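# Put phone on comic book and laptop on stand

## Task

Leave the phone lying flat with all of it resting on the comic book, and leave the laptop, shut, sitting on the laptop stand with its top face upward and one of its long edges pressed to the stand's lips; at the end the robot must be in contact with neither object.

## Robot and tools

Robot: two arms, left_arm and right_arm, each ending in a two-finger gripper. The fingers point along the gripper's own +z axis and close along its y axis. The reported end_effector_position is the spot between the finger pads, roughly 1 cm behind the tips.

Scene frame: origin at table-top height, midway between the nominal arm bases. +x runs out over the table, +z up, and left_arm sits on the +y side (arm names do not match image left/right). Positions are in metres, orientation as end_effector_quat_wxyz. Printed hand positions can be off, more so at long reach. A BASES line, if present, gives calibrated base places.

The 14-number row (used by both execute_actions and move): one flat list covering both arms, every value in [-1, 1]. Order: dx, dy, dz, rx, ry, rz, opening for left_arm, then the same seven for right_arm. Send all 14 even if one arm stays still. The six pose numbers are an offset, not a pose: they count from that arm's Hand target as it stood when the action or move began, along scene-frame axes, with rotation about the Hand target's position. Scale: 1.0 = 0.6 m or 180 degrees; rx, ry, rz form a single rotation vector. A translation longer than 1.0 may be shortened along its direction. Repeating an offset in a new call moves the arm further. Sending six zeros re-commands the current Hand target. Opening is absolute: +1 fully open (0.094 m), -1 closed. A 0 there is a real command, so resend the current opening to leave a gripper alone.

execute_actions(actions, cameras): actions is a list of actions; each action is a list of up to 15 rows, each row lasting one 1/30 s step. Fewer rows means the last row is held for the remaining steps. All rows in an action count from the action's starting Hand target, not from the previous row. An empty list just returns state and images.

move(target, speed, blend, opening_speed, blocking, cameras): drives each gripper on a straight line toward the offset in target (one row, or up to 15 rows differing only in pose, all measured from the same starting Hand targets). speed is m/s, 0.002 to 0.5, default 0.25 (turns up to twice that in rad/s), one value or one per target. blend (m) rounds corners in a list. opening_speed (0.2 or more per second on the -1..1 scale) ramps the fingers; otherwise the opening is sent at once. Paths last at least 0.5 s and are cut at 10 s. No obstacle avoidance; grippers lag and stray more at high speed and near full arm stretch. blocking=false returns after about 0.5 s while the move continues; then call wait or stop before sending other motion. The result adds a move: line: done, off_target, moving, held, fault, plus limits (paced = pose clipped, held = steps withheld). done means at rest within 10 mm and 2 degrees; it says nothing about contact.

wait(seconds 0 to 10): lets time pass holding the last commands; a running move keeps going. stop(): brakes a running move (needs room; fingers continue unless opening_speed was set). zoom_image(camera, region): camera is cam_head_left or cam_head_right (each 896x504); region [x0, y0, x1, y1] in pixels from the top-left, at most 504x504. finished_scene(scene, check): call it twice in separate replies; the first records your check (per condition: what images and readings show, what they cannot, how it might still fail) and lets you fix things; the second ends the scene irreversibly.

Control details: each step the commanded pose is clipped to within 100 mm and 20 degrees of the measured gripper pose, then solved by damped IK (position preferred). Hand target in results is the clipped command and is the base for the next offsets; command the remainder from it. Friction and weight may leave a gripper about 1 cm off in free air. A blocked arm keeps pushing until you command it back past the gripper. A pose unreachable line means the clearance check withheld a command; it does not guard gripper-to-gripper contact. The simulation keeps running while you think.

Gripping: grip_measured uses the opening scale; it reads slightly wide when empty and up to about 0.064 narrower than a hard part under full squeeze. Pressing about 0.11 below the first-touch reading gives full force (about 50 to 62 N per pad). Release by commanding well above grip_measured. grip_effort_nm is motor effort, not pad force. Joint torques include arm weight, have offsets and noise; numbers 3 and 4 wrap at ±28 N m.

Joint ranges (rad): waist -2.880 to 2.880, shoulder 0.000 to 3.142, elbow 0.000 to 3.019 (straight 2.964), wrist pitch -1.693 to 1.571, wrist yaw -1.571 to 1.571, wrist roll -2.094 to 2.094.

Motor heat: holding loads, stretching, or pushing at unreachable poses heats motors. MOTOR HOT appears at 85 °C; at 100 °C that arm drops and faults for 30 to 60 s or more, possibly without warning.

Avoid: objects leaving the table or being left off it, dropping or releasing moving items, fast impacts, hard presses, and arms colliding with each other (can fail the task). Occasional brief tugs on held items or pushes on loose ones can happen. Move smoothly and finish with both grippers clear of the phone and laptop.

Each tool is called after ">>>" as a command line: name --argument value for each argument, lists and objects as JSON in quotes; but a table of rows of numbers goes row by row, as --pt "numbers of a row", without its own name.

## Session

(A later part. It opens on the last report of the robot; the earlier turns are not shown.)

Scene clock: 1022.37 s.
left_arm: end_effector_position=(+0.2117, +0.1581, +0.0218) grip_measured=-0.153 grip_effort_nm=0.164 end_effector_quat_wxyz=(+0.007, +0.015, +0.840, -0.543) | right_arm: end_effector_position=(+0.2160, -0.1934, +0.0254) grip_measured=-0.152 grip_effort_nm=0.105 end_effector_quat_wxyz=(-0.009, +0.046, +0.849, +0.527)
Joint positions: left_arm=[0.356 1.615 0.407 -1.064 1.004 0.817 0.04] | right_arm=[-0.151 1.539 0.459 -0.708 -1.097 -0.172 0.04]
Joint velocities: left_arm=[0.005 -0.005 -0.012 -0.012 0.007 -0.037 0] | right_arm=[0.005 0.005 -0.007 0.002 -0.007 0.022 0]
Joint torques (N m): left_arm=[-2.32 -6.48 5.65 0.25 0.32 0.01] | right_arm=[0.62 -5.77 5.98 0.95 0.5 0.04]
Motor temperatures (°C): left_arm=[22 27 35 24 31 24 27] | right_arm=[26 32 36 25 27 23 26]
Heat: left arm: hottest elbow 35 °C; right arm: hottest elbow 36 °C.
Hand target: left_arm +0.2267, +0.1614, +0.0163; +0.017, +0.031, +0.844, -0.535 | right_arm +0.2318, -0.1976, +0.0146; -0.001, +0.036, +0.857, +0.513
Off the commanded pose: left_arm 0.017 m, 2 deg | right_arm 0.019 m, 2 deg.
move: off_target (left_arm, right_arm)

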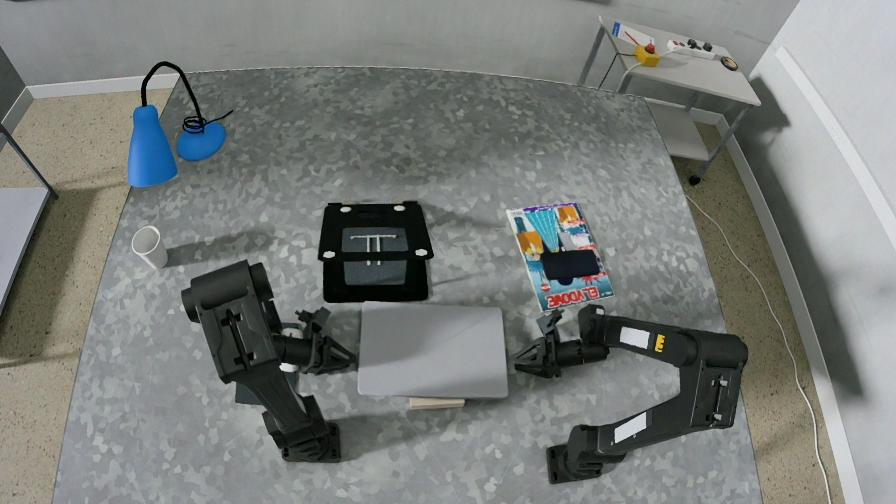

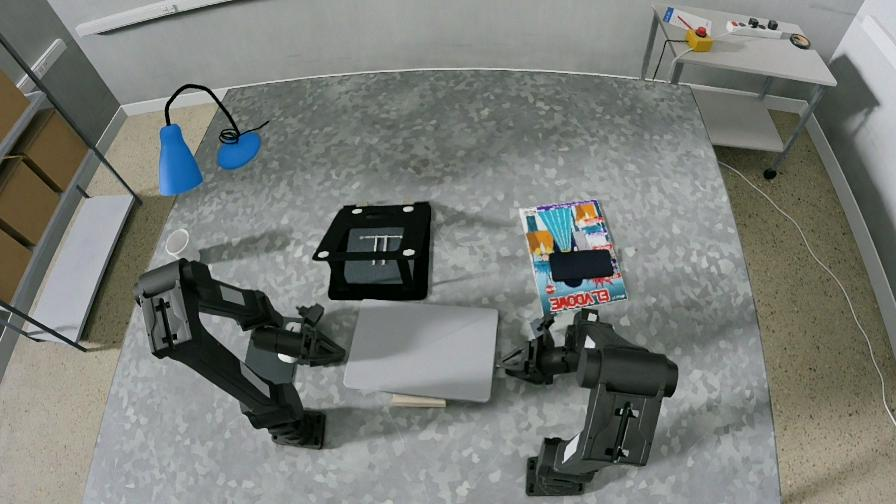

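>>> move --target '[0.0,-0.075,0,0,0,0,-0.15,0.0,0.075,0,0,0,0,-0.15]' --speed 0.05

>>> zoom_image --camera "cam_head_left" --region '[300, 270, 560, 420]'

>>> zoom_image --camera "cam_head_right" --region '[290, 270, 550, 420]'

Scene clock: 1028.47 s.
left_arm: end_effector_position=(+0.2347, +0.1211, +0.0218) grip_measured=-0.153 grip_effort_nm=0.164 end_effector_quat_wxyz=(+0.024, +0.020, +0.840, -0.542) | right_arm: end_effector_position=(+0.2438, -0.1559, +0.0261) grip_measured=-0.152 grip_effort_nm=0.100 end_effector_quat_wxyz=(+0.012, +0.032, +0.850, +0.525)
Joint positions: left_arm=[0.148 1.524 0.369 -0.748 1.119 0.433 0.04] | right_arm=[0.005 1.521 0.447 -0.357 -1.102 0.172 0.04]
Joint velocities: left_arm=[-0.005 -0.005 0.007 0.002 0.022 -0.051 0] | right_arm=[-0.005 -0.005 -0.002 -0.002 -0.037 0.007 0]
Joint torques (N m): left_arm=[-3.14 -7.71 2.36 0.8 -0.08 0.01] | right_arm=[1.96 -8.76 2.52 0.8 0.4 0.12]
Motor temperatures (°C): left_arm=[22 27 35 24 31 24 27] | right_arm=[26 32 36 25 27 23 25]
Heat: left arm: hottest elbow 35 °C; right arm: hottest elbow 36 °C.
Hand target: left_arm +0.2272, +0.1169, +0.0167; +0.018, +0.031, +0.844, -0.535 | right_arm +0.2310, -0.1524, +0.0144; -0.003, +0.035, +0.857, +0.514
Off the commanded pose: left_arm 0.011 m, 2 deg | right_arm 0.017 m, 2 deg.
move: off_target (left_arm, right_arm)

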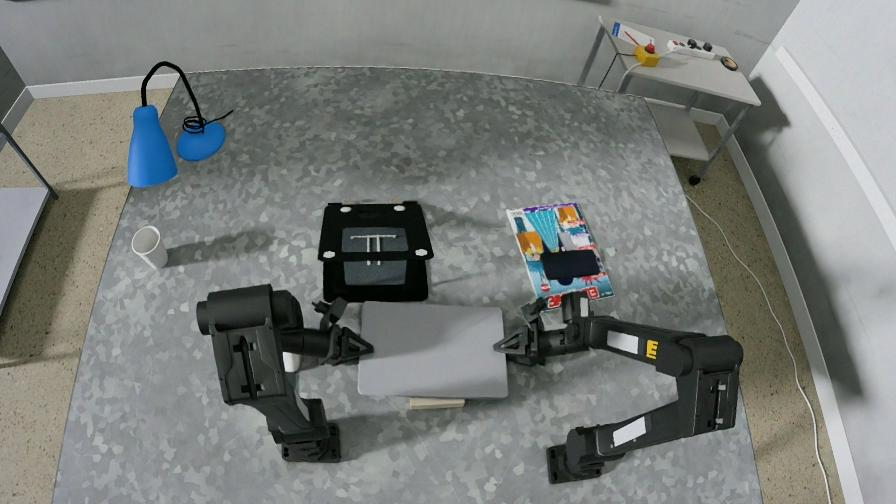

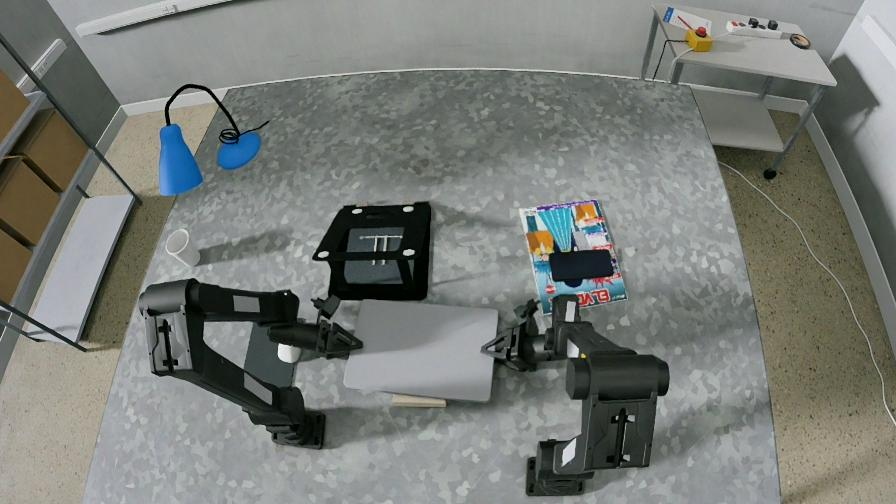

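Scaled by 1.938.

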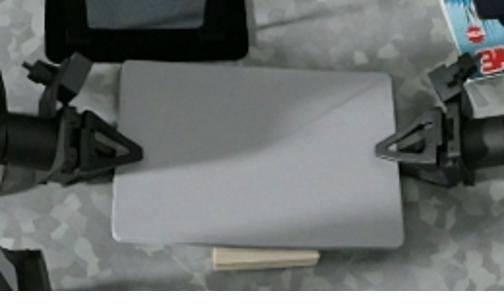

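Scaled by 1.938.

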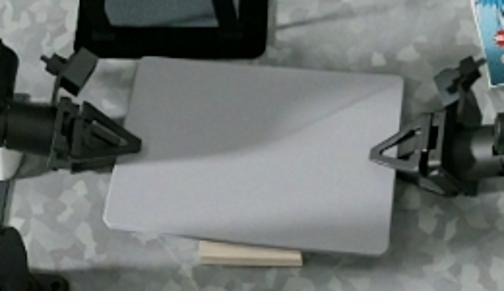

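>>> move --target '[-0.025,0,0,0,0,0,-0.15,-0.045,0.0,0,0,0,0,-0.15]' --speed 0.05 --cameras '[]'

>>> move --target '[0.0,0,0.012,0,0,0,-0.95,0.0,0.0,0.012,0,0,0,-0.95]' --speed 0.05 --opening_speed 0.5

>>> zoom_image --camera "cam_head_left" --region '[300, 270, 560, 420]'

Scene clock: 1033.27 s.
left_arm: end_effector_position=(+0.2244, +0.1193, +0.0220) grip_measured=-0.153 grip_effort_nm=0.164 end_effector_quat_wxyz=(+0.027, +0.025, +0.840, -0.541) | right_arm: end_effector_position=(+0.2227, -0.1547, +0.0260) grip_measured=-0.152 grip_effort_nm=0.100 end_effector_quat_wxyz=(+0.020, +0.024, +0.852, +0.523)
Joint positions: left_arm=[0.148 1.501 0.341 -0.742 1.119 0.445 0.04] | right_arm=[0.013 1.467 0.383 -0.322 -1.094 0.176 0.04]
Joint velocities: left_arm=[0.005 -0.015 -0.022 -0.007 0.007 0.051 0] | right_arm=[0.005 0.005 -0.002 -0.002 -0.051 -0.022 0.001]
Joint torques (N m): left_arm=[-1.67 -7.88 1.65 0.31 -0.24 0.14] | right_arm=[1.67 -7.88 1.84 0.53 0.18 0.23]
Motor temperatures (°C): left_arm=[22 27 34 24 31 24 27] | right_arm=[26 32 36 25 27 23 25]
Heat: left arm: hottest elbow 34 °C; right arm: hottest elbow 36 °C.
Hand target: left_arm +0.2120, +0.1168, +0.0165; +0.018, +0.031, +0.844, -0.535 | right_arm +0.2041, -0.1522, +0.0150; -0.003, +0.035, +0.857, +0.514
Off the commanded pose: left_arm 0.014 m, 2 deg | right_arm 0.022 m, 3 deg.
move: off_target (left_arm, right_arm)
No camera images: "cameras" was empty.

Scene clock: 1035.07 s.
left_arm: end_effector_position=(+0.2163, +0.1194, +0.0211) grip_measured=-0.503 grip_effort_nm=-1.004 end_effector_quat_wxyz=(+0.013, +0.015, +0.845, -0.535) | right_arm: end_effector_position=(+0.2158, -0.1539, +0.0259) grip_measured=-0.544 grip_effort_nm=-1.033 end_effector_quat_wxyz=(+0.008, +0.034, +0.854, +0.518)
Joint positions: left_arm=[0.148 1.483 0.328 -0.759 1.099 0.424 0.023] | right_arm=[0.02 1.449 0.373 -0.341 -1.084 0.198 0.021]
Joint velocities: left_arm=[-0.005 0.005 -0.002 -0.007 -0.051 0.081 0] | right_arm=[-0.005 -0.015 0.002 -0.007 -0.037 -0.051 0.001]
Joint torques (N m): left_arm=[-2.55 -8.53 3.1 -0.44 0.54 0.34] | right_arm=[1.38 -9.05 2.8 0.01 -0.18 0.08]
Motor temperatures (°C): left_arm=[22 27 34 24 31 24 27] | right_arm=[26 32 36 25 27 23 25]
Heat: left arm: hottest elbow 34 °C; right arm: hottest elbow 36 °C.
Hand target: left_arm +0.2122, +0.1170, +0.0237; +0.018, +0.030, +0.844, -0.535 | right_arm +0.2042, -0.1521, +0.0222; -0.003, +0.035, +0.857, +0.514
Off the commanded pose: left_arm 0.006 m, 2 deg | right_arm 0.012 m, 1 deg.
move: off_target (right_arm)

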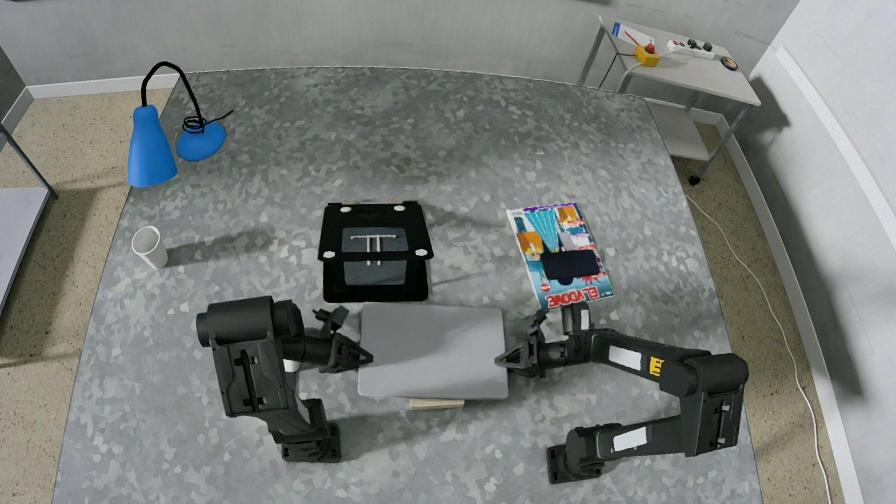

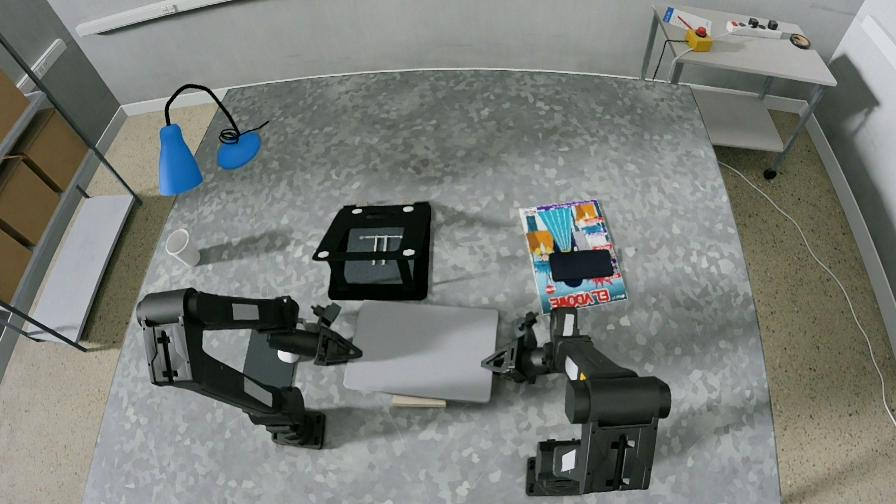

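Scaled by 1.938.

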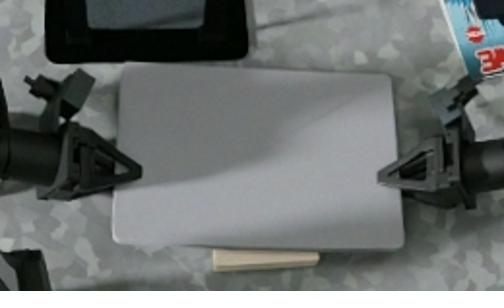

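>>> move --target '[0.0,0,0.09,-0.06,0,0,-0.95,0.01,0.0,0.09,0.06,0,0,-0.95]' --speed 0.05

>>> zoom_image --camera "cam_head_left" --region '[300, 270, 560, 420]'

Scene clock: 1039.83 s.
left_arm: end_effector_position=(+0.2043, +0.1186, +0.0688) grip_measured=-0.612 grip_effort_nm=-1.004 end_effector_quat_wxyz=(-0.002, +0.001, +0.797, -0.603) | right_arm: end_effector_position=(+0.1954, -0.1561, +0.0549) grip_measured=-0.573 grip_effort_nm=-1.038 end_effector_quat_wxyz=(-0.024, +0.055, +0.815, +0.577)
Joint positions: left_arm=[0.21 1.481 0.371 -1.167 1.206 0.739 0.018] | right_arm=[-0.033 1.404 0.366 -0.537 -1.23 0.105 0.02]
Joint velocities: left_arm=[-0.015 -0.015 -0.007 -0.017 -0.022 -0.022 -0.001] | right_arm=[-0.005 -0.015 0.007 -0.002 -0.007 0.037 0.001]
Joint torques (N m): left_arm=[-2.61 -8.06 5.55 -1.57 1.31 0.77] | right_arm=[1.2 -10.52 6.78 -0.24 -1.8 0.15]
Motor temperatures (°C): left_arm=[22 27 34 24 31 24 27] | right_arm=[26 32 35 25 28 23 26]
Heat: left arm: hottest elbow 34 °C; right arm: hottest elbow 35 °C.
Hand target: left_arm +0.2111, +0.1170, +0.0775; +0.019, +0.030, +0.790, -0.612 | right_arm +0.2111, -0.1519, +0.0761; -0.005, +0.035, +0.805, +0.592
Off the commanded pose: left_arm 0.012 m, 4 deg | right_arm 0.026 m, 4 deg.
move: off_target (left_arm, right_arm)

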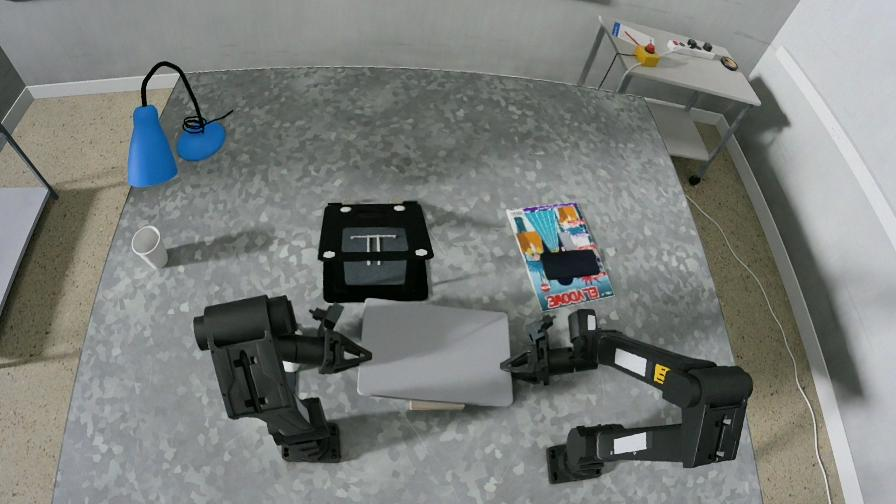

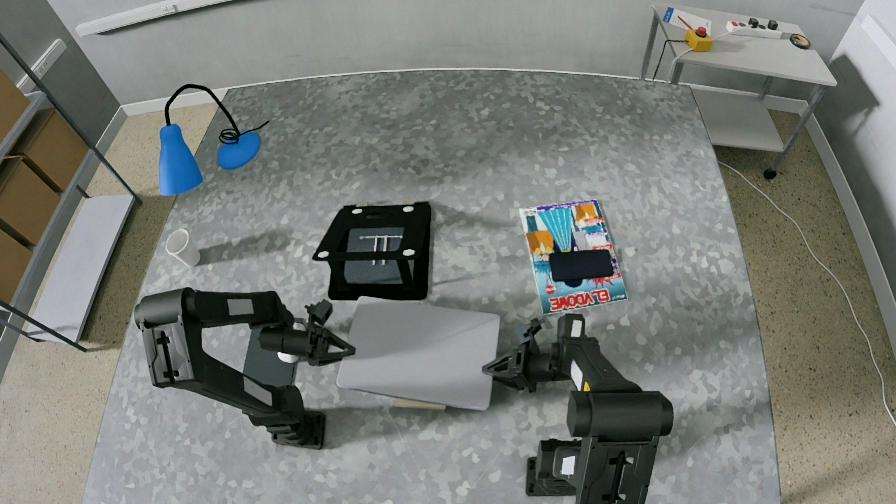

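Scaled by 1.938.

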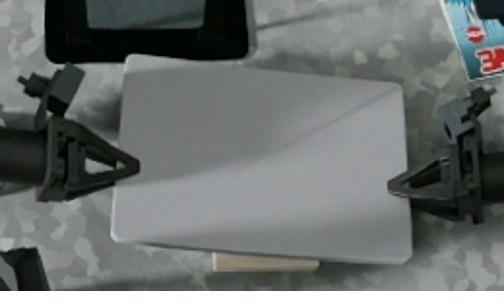

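>>> move --target '[0.0,0,0.1,-0.04,0,0,-0.95,0.04,0.0,0.125,0.04,0,0,-0.95]' --speed 0.06

>>> zoom_image --camera "cam_head_left" --region '[300, 270, 560, 420]'

Scene clock: 1044.80 s.
left_arm: end_effector_position=(+0.2102, +0.1210, +0.1291) grip_measured=-0.638 grip_effort_nm=-1.009 end_effector_quat_wxyz=(+0.006, -0.004, +0.755, -0.656) | right_arm: end_effector_position=(+0.2082, -0.1560, +0.1183) grip_measured=-0.629 grip_effort_nm=-1.038 end_effector_quat_wxyz=(-0.027, +0.057, +0.775, +0.628)
Joint positions: left_arm=[0.245 1.459 0.437 -1.616 1.278 1.089 0.017] | right_arm=[-0.057 1.298 0.453 -0.82 -1.359 0.019 0.017]
Joint velocities: left_arm=[-0.005 -0.015 -0.012 -0.007 0.007 -0.051 0] | right_arm=[-0.005 -0.005 -0.017 -0.002 0.037 0.022 0]
Joint torques (N m): left_arm=[-3.02 -8 5.18 -2.55 0.45 0.87] | right_arm=[1.55 -9.58 11.04 -0.51 -1.77 0.38]
Motor temperatures (°C): left_arm=[22 27 34 24 32 24 28] | right_arm=[26 32 36 25 29 23 26]
Heat: left arm: hottest elbow 34 °C; right arm: hottest elbow 36 °C.
Hand target: left_arm +0.2101, +0.1172, +0.1376; +0.020, +0.030, +0.749, -0.662 | right_arm +0.2368, -0.1513, +0.1507; -0.006, +0.035, +0.766, +0.641
Off the commanded pose: left_arm 0.009 m, 4 deg | right_arm 0.043 m, 4 deg.
move: off_target (left_arm, right_arm)

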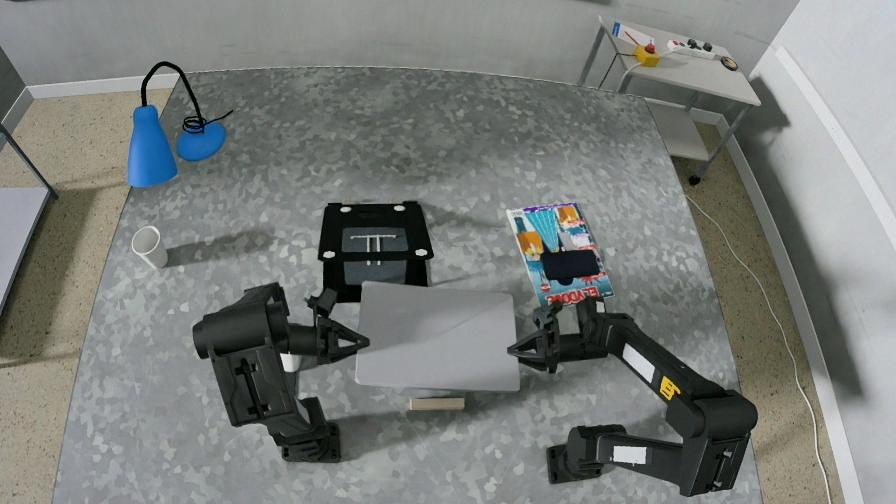

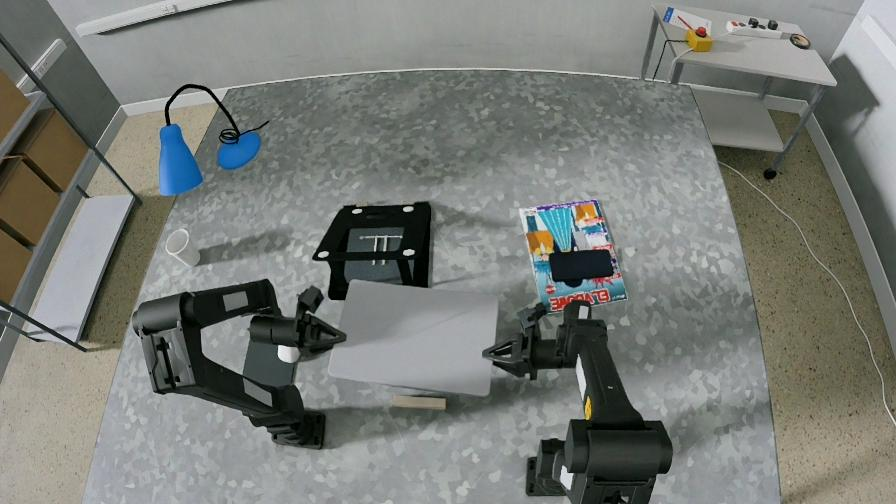

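Scaled by 1.938.

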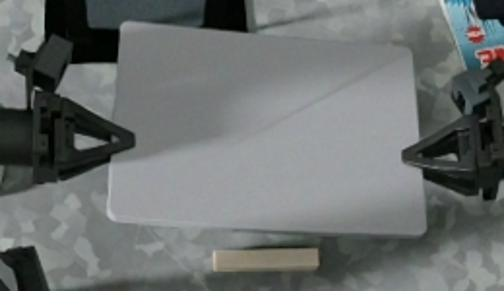

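>>> move --target '[0.13,0.06,0.24,0,0,0.02,-0.95,0.15,0.06,0.225,0,0,0.02,-0.95]' --speed 0.08

>>> zoom_image --camera "cam_head_left" --region '[290, 180, 570, 400]'

Scene clock: 1052.93 s.
left_arm: end_effector_position=(+0.2723, +0.1472, +0.2440) grip_measured=-0.638 grip_effort_nm=-1.009 end_effector_quat_wxyz=(+0.041, -0.104, +0.774, -0.623) | right_arm: end_effector_position=(+0.3040, -0.1280, +0.2348) grip_measured=-0.635 grip_effort_nm=-1.033 end_effector_quat_wxyz=(-0.050, +0.046, +0.776, +0.627)
Joint positions: left_arm=[0.296 1.078 0.674 -1.674 1.317 0.453 0.017] | right_arm=[0.042 1.298 0.838 -0.989 -1.36 0.263 0.017]
Joint velocities: left_arm=[-0.005 0.005 0.007 -0.012 0.007 0.022 0.001] | right_arm=[0.005 -0.015 -0.012 0.007 0.022 0.037 0]
Joint torques (N m): left_arm=[-0.38 -8.82 16.85 -0.53 0.96 0.54] | right_arm=[2.55 -11.46 15.32 0.18 -1.61 0.37]
Motor temperatures (°C): left_arm=[22 27 35 24 32 24 28] | right_arm=[26 32 39 25 30 23 26]
Heat: left arm: hottest elbow 35 °C; right arm: hottest elbow 39 °C.
Hand target: left_arm +0.2891, +0.1550, +0.2807; +0.042, +0.004, +0.750, -0.660 | right_arm +0.3293, -0.1135, +0.2831; -0.028, +0.010, +0.767, +0.641
Off the commanded pose: left_arm 0.041 m, 14 deg | right_arm 0.057 m, 5 deg.
joint sent to its limit (left arm) — joint 4 (wrist pitch), lower limit. The joint targets are off in orientation, not in position.
move: off_target (left_arm, right_arm)

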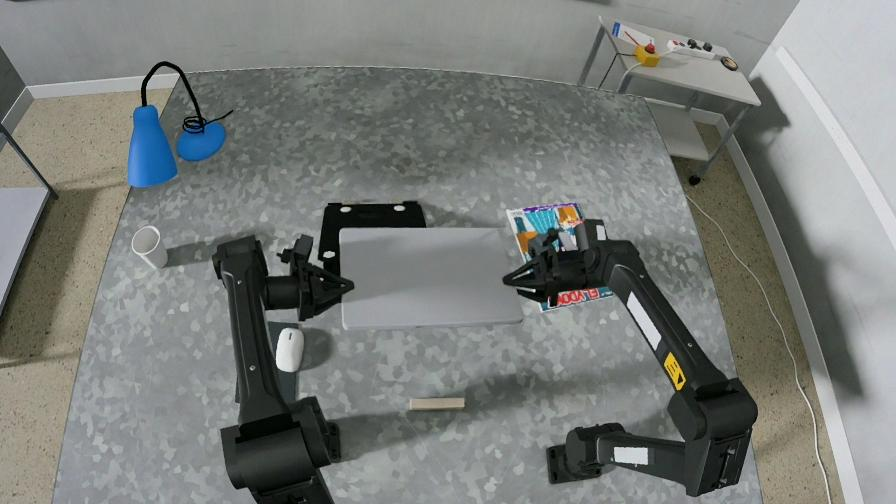

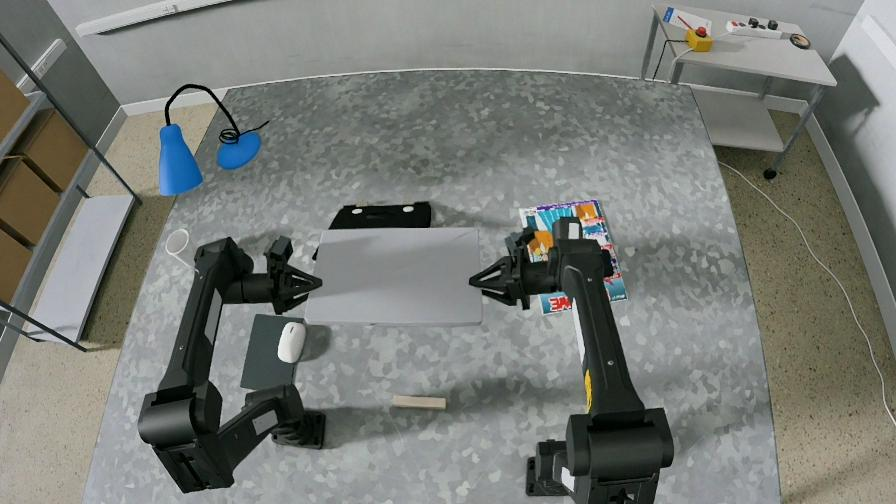

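Scaled by 1.800.

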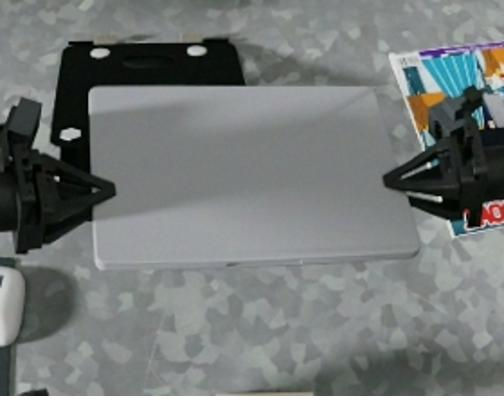

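>>> move --target '[0.30,0.142,0.0,0,0,0.0,-0.95,0.30,0.142,0.0,0,0,0.0,-0.95]' --speed 0.1

>>> zoom_image --camera "cam_head_left" --region '[240, 120, 560, 320]'

Scene clock: 1062.77 s.
left_arm: end_effector_position=(+0.4431, +0.2269, +0.2391) grip_measured=-0.638 grip_effort_nm=-1.013 end_effector_quat_wxyz=(+0.047, -0.120, +0.776, -0.618) | right_arm: end_effector_position=(+0.4795, -0.0430, +0.2258) grip_measured=-0.635 grip_effort_nm=-1.038 end_effector_quat_wxyz=(-0.066, +0.040, +0.775, +0.627)
Joint positions: left_arm=[0.349 1.587 1.136 -1.677 1.294 0.497 0.017] | right_arm=[0.188 1.718 1.25 -0.514 -1.321 0.759 0.017]
Joint velocities: left_arm=[-0.015 -0.005 -0.017 0.017 -0.037 0.022 -0.002] | right_arm=[-0.005 -0.024 -0.012 0.012 -0.007 0.066 -0.001]
Joint torques (N m): left_arm=[-1.32 -15.62 17.85 -0.46 1.03 0.54] | right_arm=[1.32 -19.72 15.61 1.47 -0.68 0.47]
Motor temperatures (°C): left_arm=[22 27 37 24 32 24 28] | right_arm=[26 33 43 25 30 23 27]
Heat: left arm: hottest elbow 37 °C; right arm: hottest elbow 43 °C.
Hand target: left_arm +0.4690, +0.2403, +0.2819; +0.042, +0.004, +0.750, -0.661 | right_arm +0.5085, -0.0291, +0.2778; -0.030, +0.009, +0.768, +0.640
Off the commanded pose: left_arm 0.051 m, 15 deg | right_arm 0.066 m, 6 deg.
joint sent to its limit (left arm) — joint 4 (wrist pitch), lower limit. The joint targets are off in position and orientation.
move: off_target (left_arm, right_arm)

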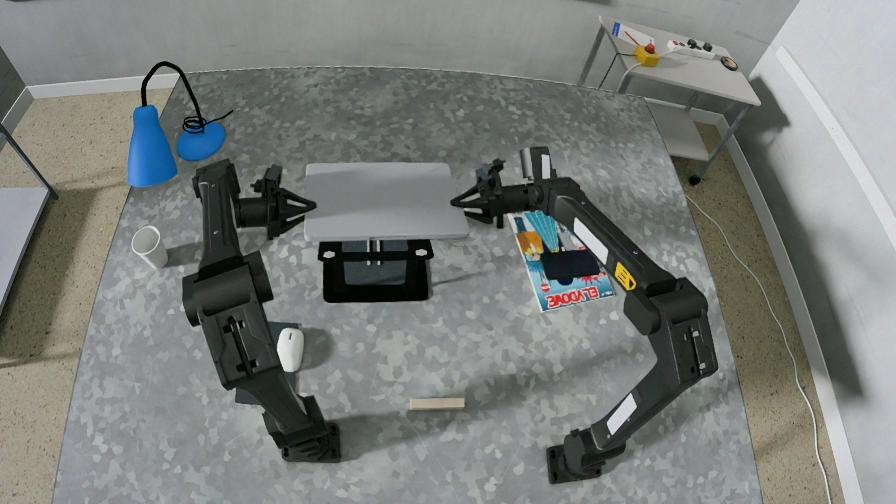

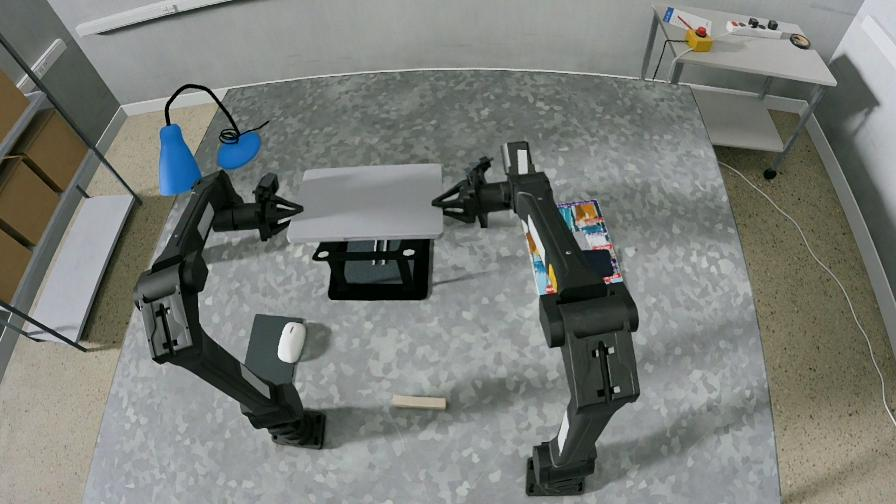

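Scaled by 1.575.

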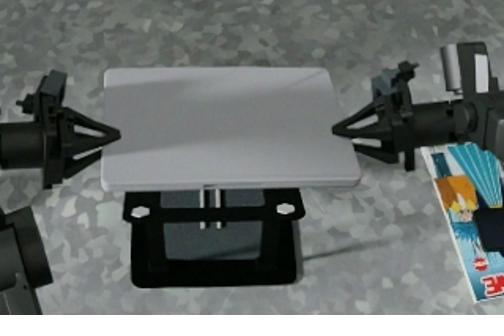

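>>> move --pt "0.03 0.04 -0.08 0 0.07 0.0 -0.95 0.03 0.04 -0.07 0 0.07 0.0 -0.95" --pt "0.04 0.05 -0.20 0 0.14 0.0 -0.95 0.04 0.05 -0.19 0 0.14 0.0 -0.95" --speed 0.08

>>> zoom_image --camera "cam_head_left" --region '[240, 120, 560, 320]'

>>> zoom_image --camera "cam_head_right" --region '[220, 120, 540, 320]'

Scene clock: 1079.43 s.
left_arm: end_effector_position=(+0.4695, +0.2565, +0.1336) grip_measured=-0.639 grip_effort_nm=-1.009 end_effector_quat_wxyz=(-0.107, -0.246, +0.755, -0.599) | right_arm: end_effector_position=(+0.5028, -0.0151, +0.1213) grip_measured=-0.646 grip_effort_nm=-1.043 end_effector_quat_wxyz=(-0.218, +0.173, +0.747, +0.604)
Joint positions: left_arm=[0.379 1.888 1.214 -1.677 1.196 0.323 0.017] | right_arm=[0.224 1.964 1.285 -0.334 -1.363 1.141 0.017]
Joint velocities: left_arm=[-0.015 0.015 -0.022 0.007 -0.007 -0.081 -0.001] | right_arm=[-0.005 0.005 -0.007 -0.002 -0.022 -0.007 0]
Joint torques (N m): left_arm=[-0.91 -19.08 13.71 -0.91 0.58 0.6] | right_arm=[1.2 -22.71 13.09 1.37 -0.95 0.55]
Motor temperatures (°C): left_arm=[22 28 39 24 32 24 28] | right_arm=[26 33 48 25 29 24 27]
Heat: left arm: hottest elbow 39 °C; right arm: hottest elbow 48 °C.
Hand target: left_arm +0.4932, +0.2693, +0.1621; -0.123, -0.140, +0.741, -0.645 | right_arm +0.5306, -0.0009, +0.1628; -0.197, +0.148, +0.742, +0.623
Off the commanded pose: left_arm 0.039 m, 14 deg | right_arm 0.054 m, 4 deg.
joint sent to its limit (left arm) — joint 4 (wrist pitch), lower limit. The joint targets are off in orientation, not in position.
move: off_target (left_arm, right_arm)

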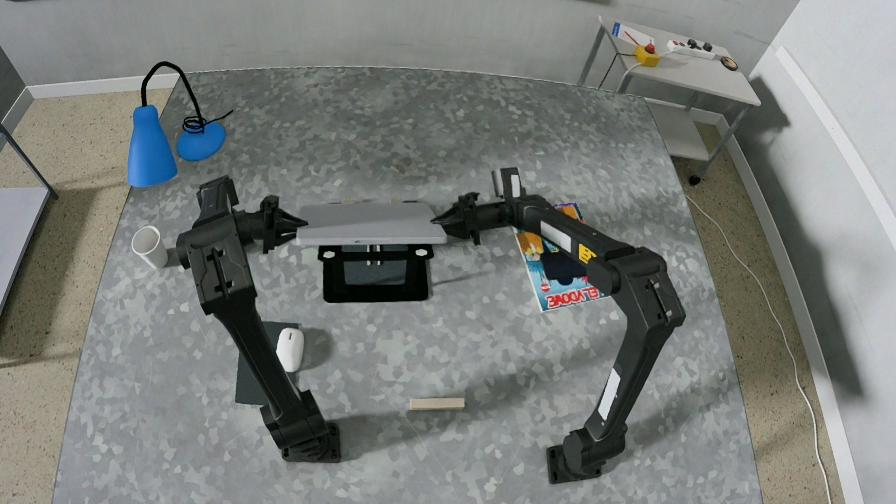

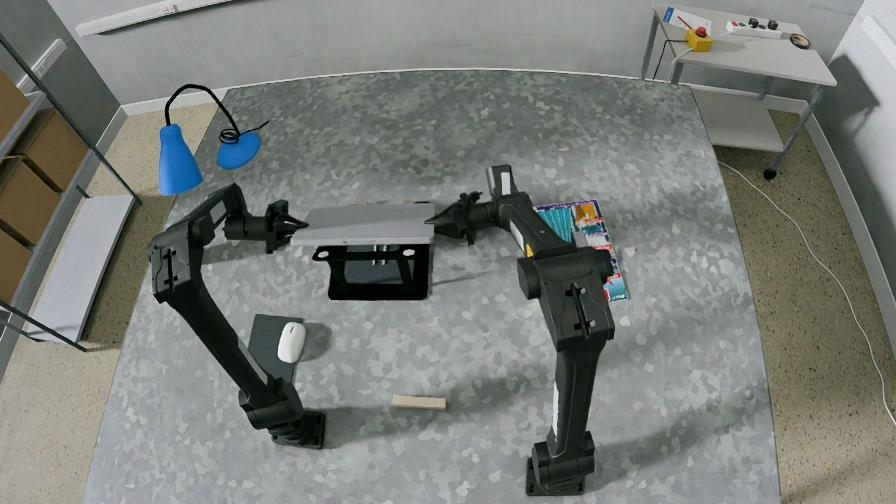

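Scaled by 1.575.

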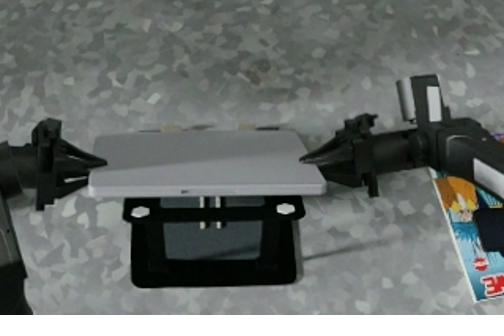

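Scaled by 1.575.

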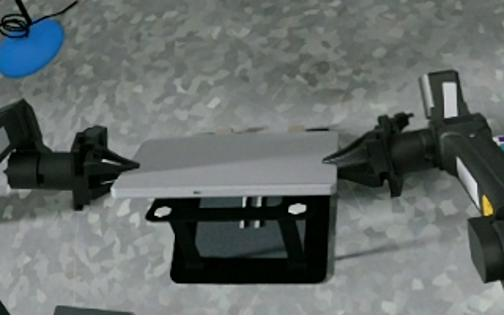

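>>> move --target '[0.0,-0.012,-0.055,0,0.01,0.0,-0.95,0.0,-0.012,-0.055,0,0.01,0.0,-0.95]' --speed 0.05

>>> zoom_image --camera "cam_head_left" --region '[260, 160, 500, 310]'

>>> zoom_image --camera "cam_head_right" --region '[250, 160, 490, 310]'

Scene clock: 1087.80 s.
left_arm: end_effector_position=(+0.4730, +0.2579, +0.1129) grip_measured=-0.639 grip_effort_nm=-1.009 end_effector_quat_wxyz=(-0.107, -0.235, +0.753, -0.605) | right_arm: end_effector_position=(+0.5055, -0.0140, +0.1099) grip_measured=-0.656 grip_effort_nm=-1.038 end_effector_quat_wxyz=(-0.215, +0.163, +0.744, +0.611)
Joint positions: left_arm=[0.379 1.948 1.225 -1.677 1.199 0.386 0.017] | right_arm=[0.224 1.993 1.285 -0.285 -1.377 1.141 0.016]
Joint velocities: left_arm=[-0.005 0.005 -0.002 -0.007 -0.081 0.051 -0.001] | right_arm=[-0.015 0.005 -0.002 0.002 -0.007 -0.007 0.001]
Joint torques (N m): left_arm=[-2.43 -18.14 12.33 -0.96 0.33 0.33] | right_arm=[0.38 -20.78 11.9 1.11 -0.89 0.52]
Motor temperatures (°C): left_arm=[22 29 40 24 31 24 28] | right_arm=[26 34 48 25 29 24 27]
Heat: left arm: hottest elbow 40 °C; right arm: hottest elbow 48 °C.
Hand target: left_arm +0.4933, +0.2618, +0.1294; -0.135, -0.149, +0.739, -0.643 | right_arm +0.5299, -0.0086, +0.1300; -0.208, +0.158, +0.739, +0.621
Off the commanded pose: left_arm 0.026 m, 11 deg | right_arm 0.033 m, 2 deg.
joint sent to its limit (left arm) — joint 4 (wrist pitch), lower limit. The joint targets are off in orientation, not in position.
move: off_target (left_arm, right_arm)

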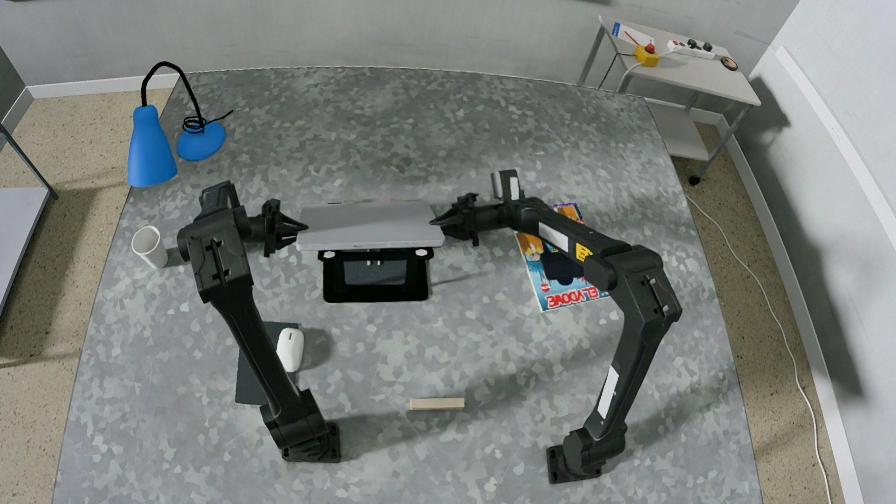

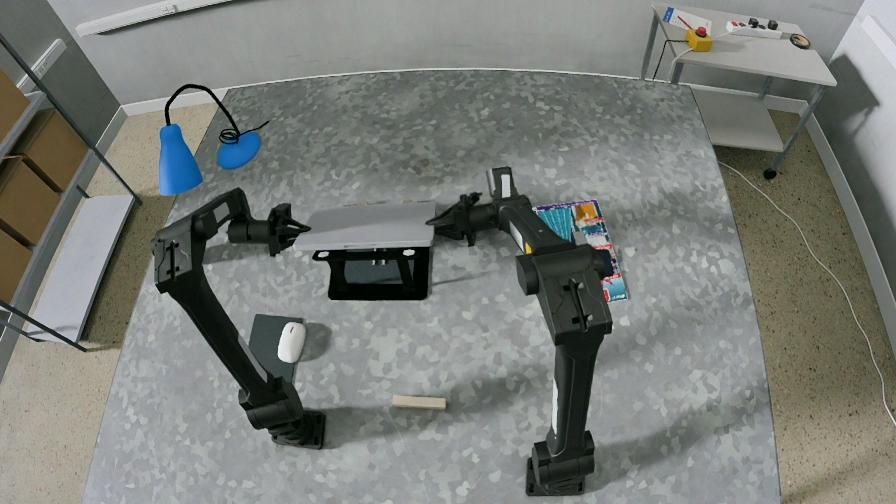

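Scaled by 2.100.

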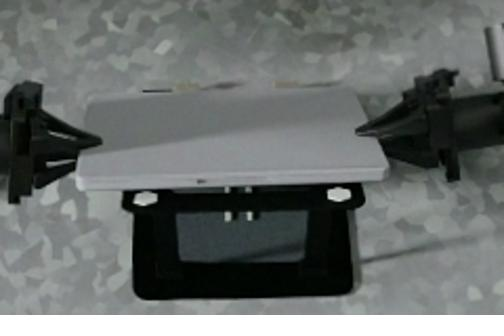

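Scaled by 2.100.

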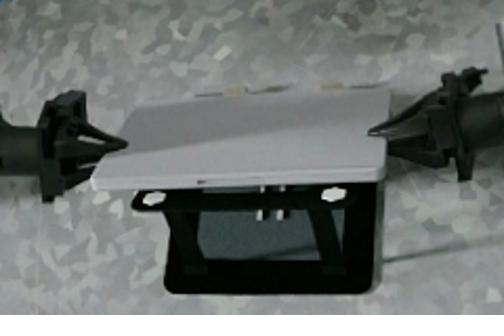

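>>> move --target '[0.0,-0.005,-0.04,0,0.0,0.0,-0.95,0.0,-0.005,-0.04,0,0.0,0.0,-0.95]' --speed 0.05

>>> zoom_image --camera "cam_head_left" --region '[260, 160, 500, 310]'

>>> zoom_image --camera "cam_head_right" --region '[250, 160, 490, 310]'

Scene clock: 1093.17 s.
left_arm: end_effector_position=(+0.4771, +0.2590, +0.0985) grip_measured=-0.639 grip_effort_nm=-1.009 end_effector_quat_wxyz=(-0.100, -0.222, +0.754, -0.610) | right_arm: end_effector_position=(+0.5087, -0.0130, +0.1017) grip_measured=-0.660 grip_effort_nm=-1.043 end_effector_quat_wxyz=(-0.207, +0.151, +0.745, +0.616)
Joint positions: left_arm=[0.378 1.992 1.239 -1.677 1.203 0.444 0.017] | right_arm=[0.224 2.016 1.29 -0.252 -1.384 1.125 0.016]
Joint velocities: left_arm=[-0.005 -0.005 0.012 -0.007 0.022 0.066 0] | right_arm=[-0.005 -0.015 -0.002 0.002 0.022 -0.051 0]
Joint torques (N m): left_arm=[-3.19 -17.44 11.28 -0.8 -0.01 0.3] | right_arm=[0.09 -19.72 10.85 1.07 -0.73 0.51]
Motor temperatures (°C): left_arm=[22 29 40 24 31 24 28] | right_arm=[26 34 49 25 29 24 27]
Heat: left arm: hottest elbow 40 °C; right arm: hottest elbow 49 °C.
Hand target: left_arm +0.4934, +0.2587, +0.1055; -0.135, -0.149, +0.739, -0.643 | right_arm +0.5294, -0.0120, +0.1060; -0.208, +0.158, +0.739, +0.621
Off the commanded pose: left_arm 0.018 m, 10 deg | right_arm 0.022 m, 1 deg.
joint sent to its limit (left arm) — joint 4 (wrist pitch), lower limit. The joint targets are off in orientation, not in position.
move: off_target (left_arm, right_arm)

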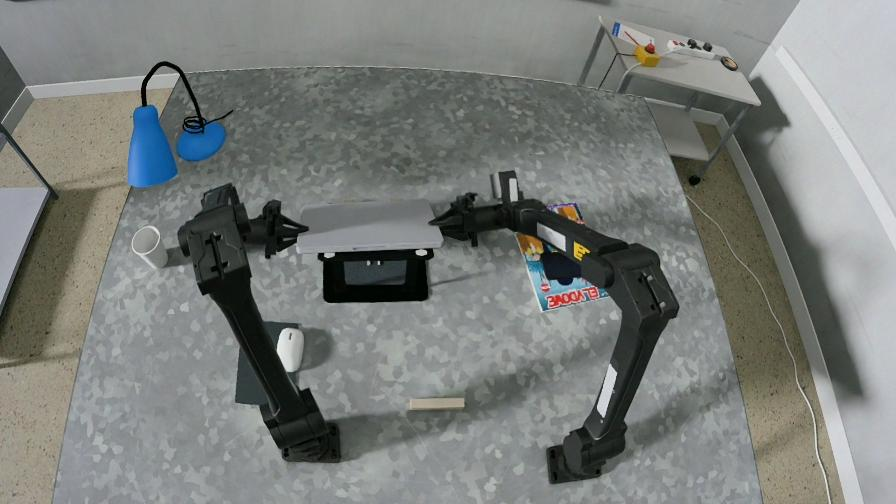

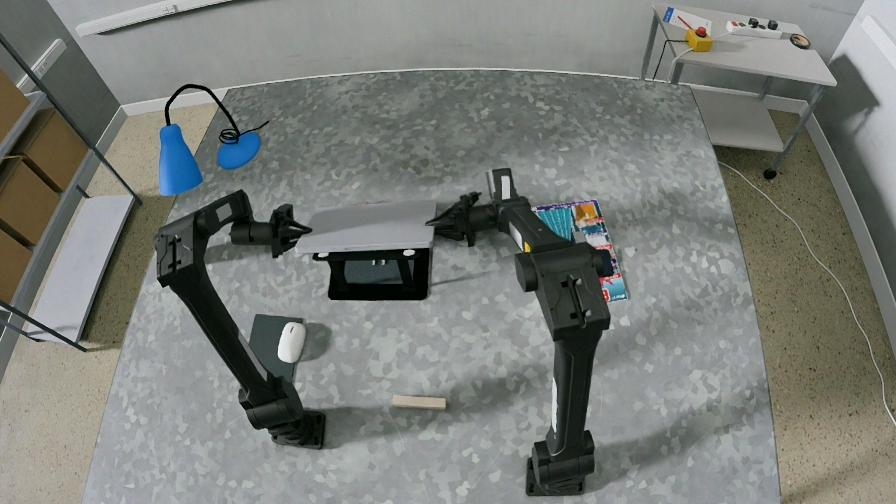

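Scaled by 2.100.

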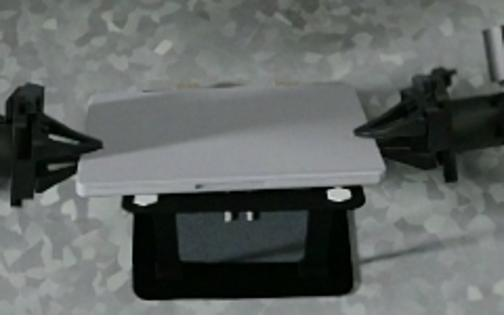

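Scaled by 2.100.

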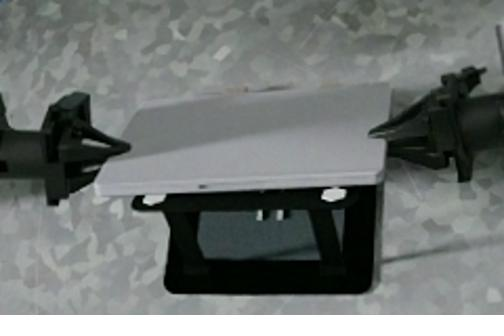

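>>> move --pt "-0.045 -0.005 0.0 0 0.0 0.0 -0.95 -0.045 -0.005 0.0 0 0.0 0.0 -0.95" --pt "-0.05 -0.005 -0.05 0 0.0 0.0 -0.95 -0.05 -0.005 -0.05 0 0.0 0.0 -0.95" --speed 0.05

>>> zoom_image --camera "cam_head_left" --region '[260, 160, 500, 310]'

>>> zoom_image --camera "cam_head_right" --region '[250, 160, 490, 310]'

Scene clock: 1103.03 s.
left_arm: end_effector_position=(+0.4757, +0.2582, +0.0968) grip_measured=-0.639 grip_effort_nm=-1.009 end_effector_quat_wxyz=(-0.089, -0.206, +0.756, -0.615) | right_arm: end_effector_position=(+0.5079, -0.0131, +0.0983) grip_measured=-0.665 grip_effort_nm=-1.038 end_effector_quat_wxyz=(-0.191, +0.140, +0.741, +0.628)
Joint positions: left_arm=[0.378 1.998 1.236 -1.683 1.207 0.497 0.017] | right_arm=[0.224 2.016 1.249 -0.088 -1.387 1.206 0.016]
Joint velocities: left_arm=[-0.015 0.005 0.002 0.022 0.037 0.037 0.001] | right_arm=[0.005 -0.005 0.002 0.002 -0.007 -0.022 0]
Joint torques (N m): left_arm=[-1.32 -14.92 4.51 -0.62 -0.95 0.81] | right_arm=[0.5 -19.96 4.72 1.05 -0.43 0.17]
Motor temperatures (°C): left_arm=[22 29 39 24 31 24 29] | right_arm=[26 36 48 25 28 24 27]
Heat: left arm: hottest elbow 39 °C; right arm: hottest elbow 48 °C.
Hand target: left_arm +0.4633, +0.2552, +0.0755; -0.135, -0.149, +0.739, -0.643 | right_arm +0.4986, -0.0152, +0.0765; -0.209, +0.158, +0.739, +0.621
Off the commanded pose: left_arm 0.025 m, 9 deg | right_arm 0.024 m, 3 deg.
joint read past its limit (left arm) — joint 4 (wrist pitch), lower limit.
joint sent to its limit (left arm) — joint 4 (wrist pitch), lower limit. The joint targets are off in orientation, not in position.
move: off_target (left_arm, right_arm)

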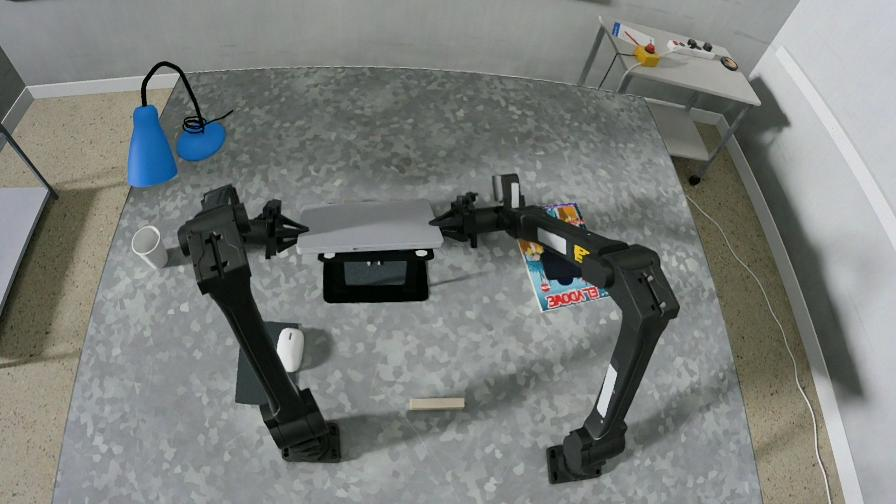

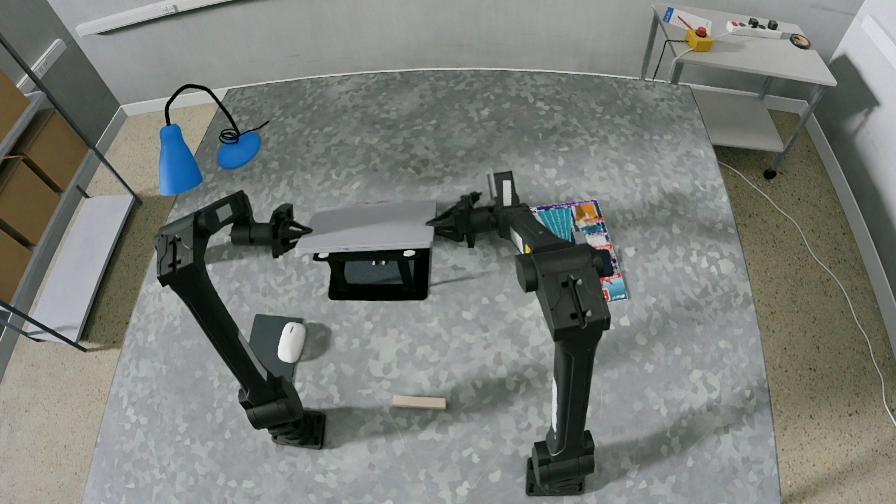

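Scaled by 2.100.

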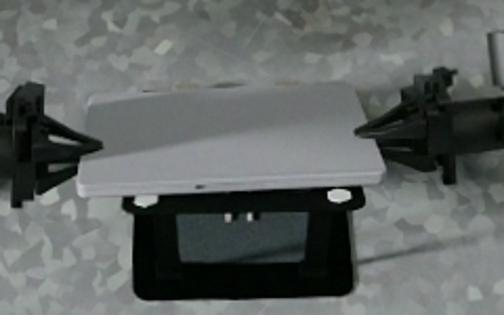

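Scaled by 2.100.

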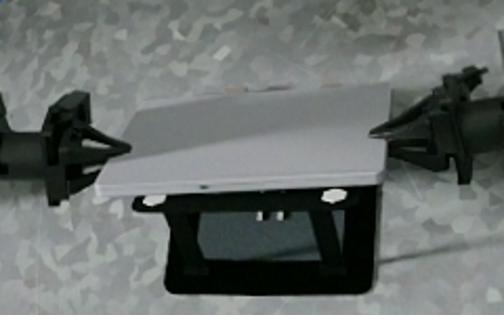

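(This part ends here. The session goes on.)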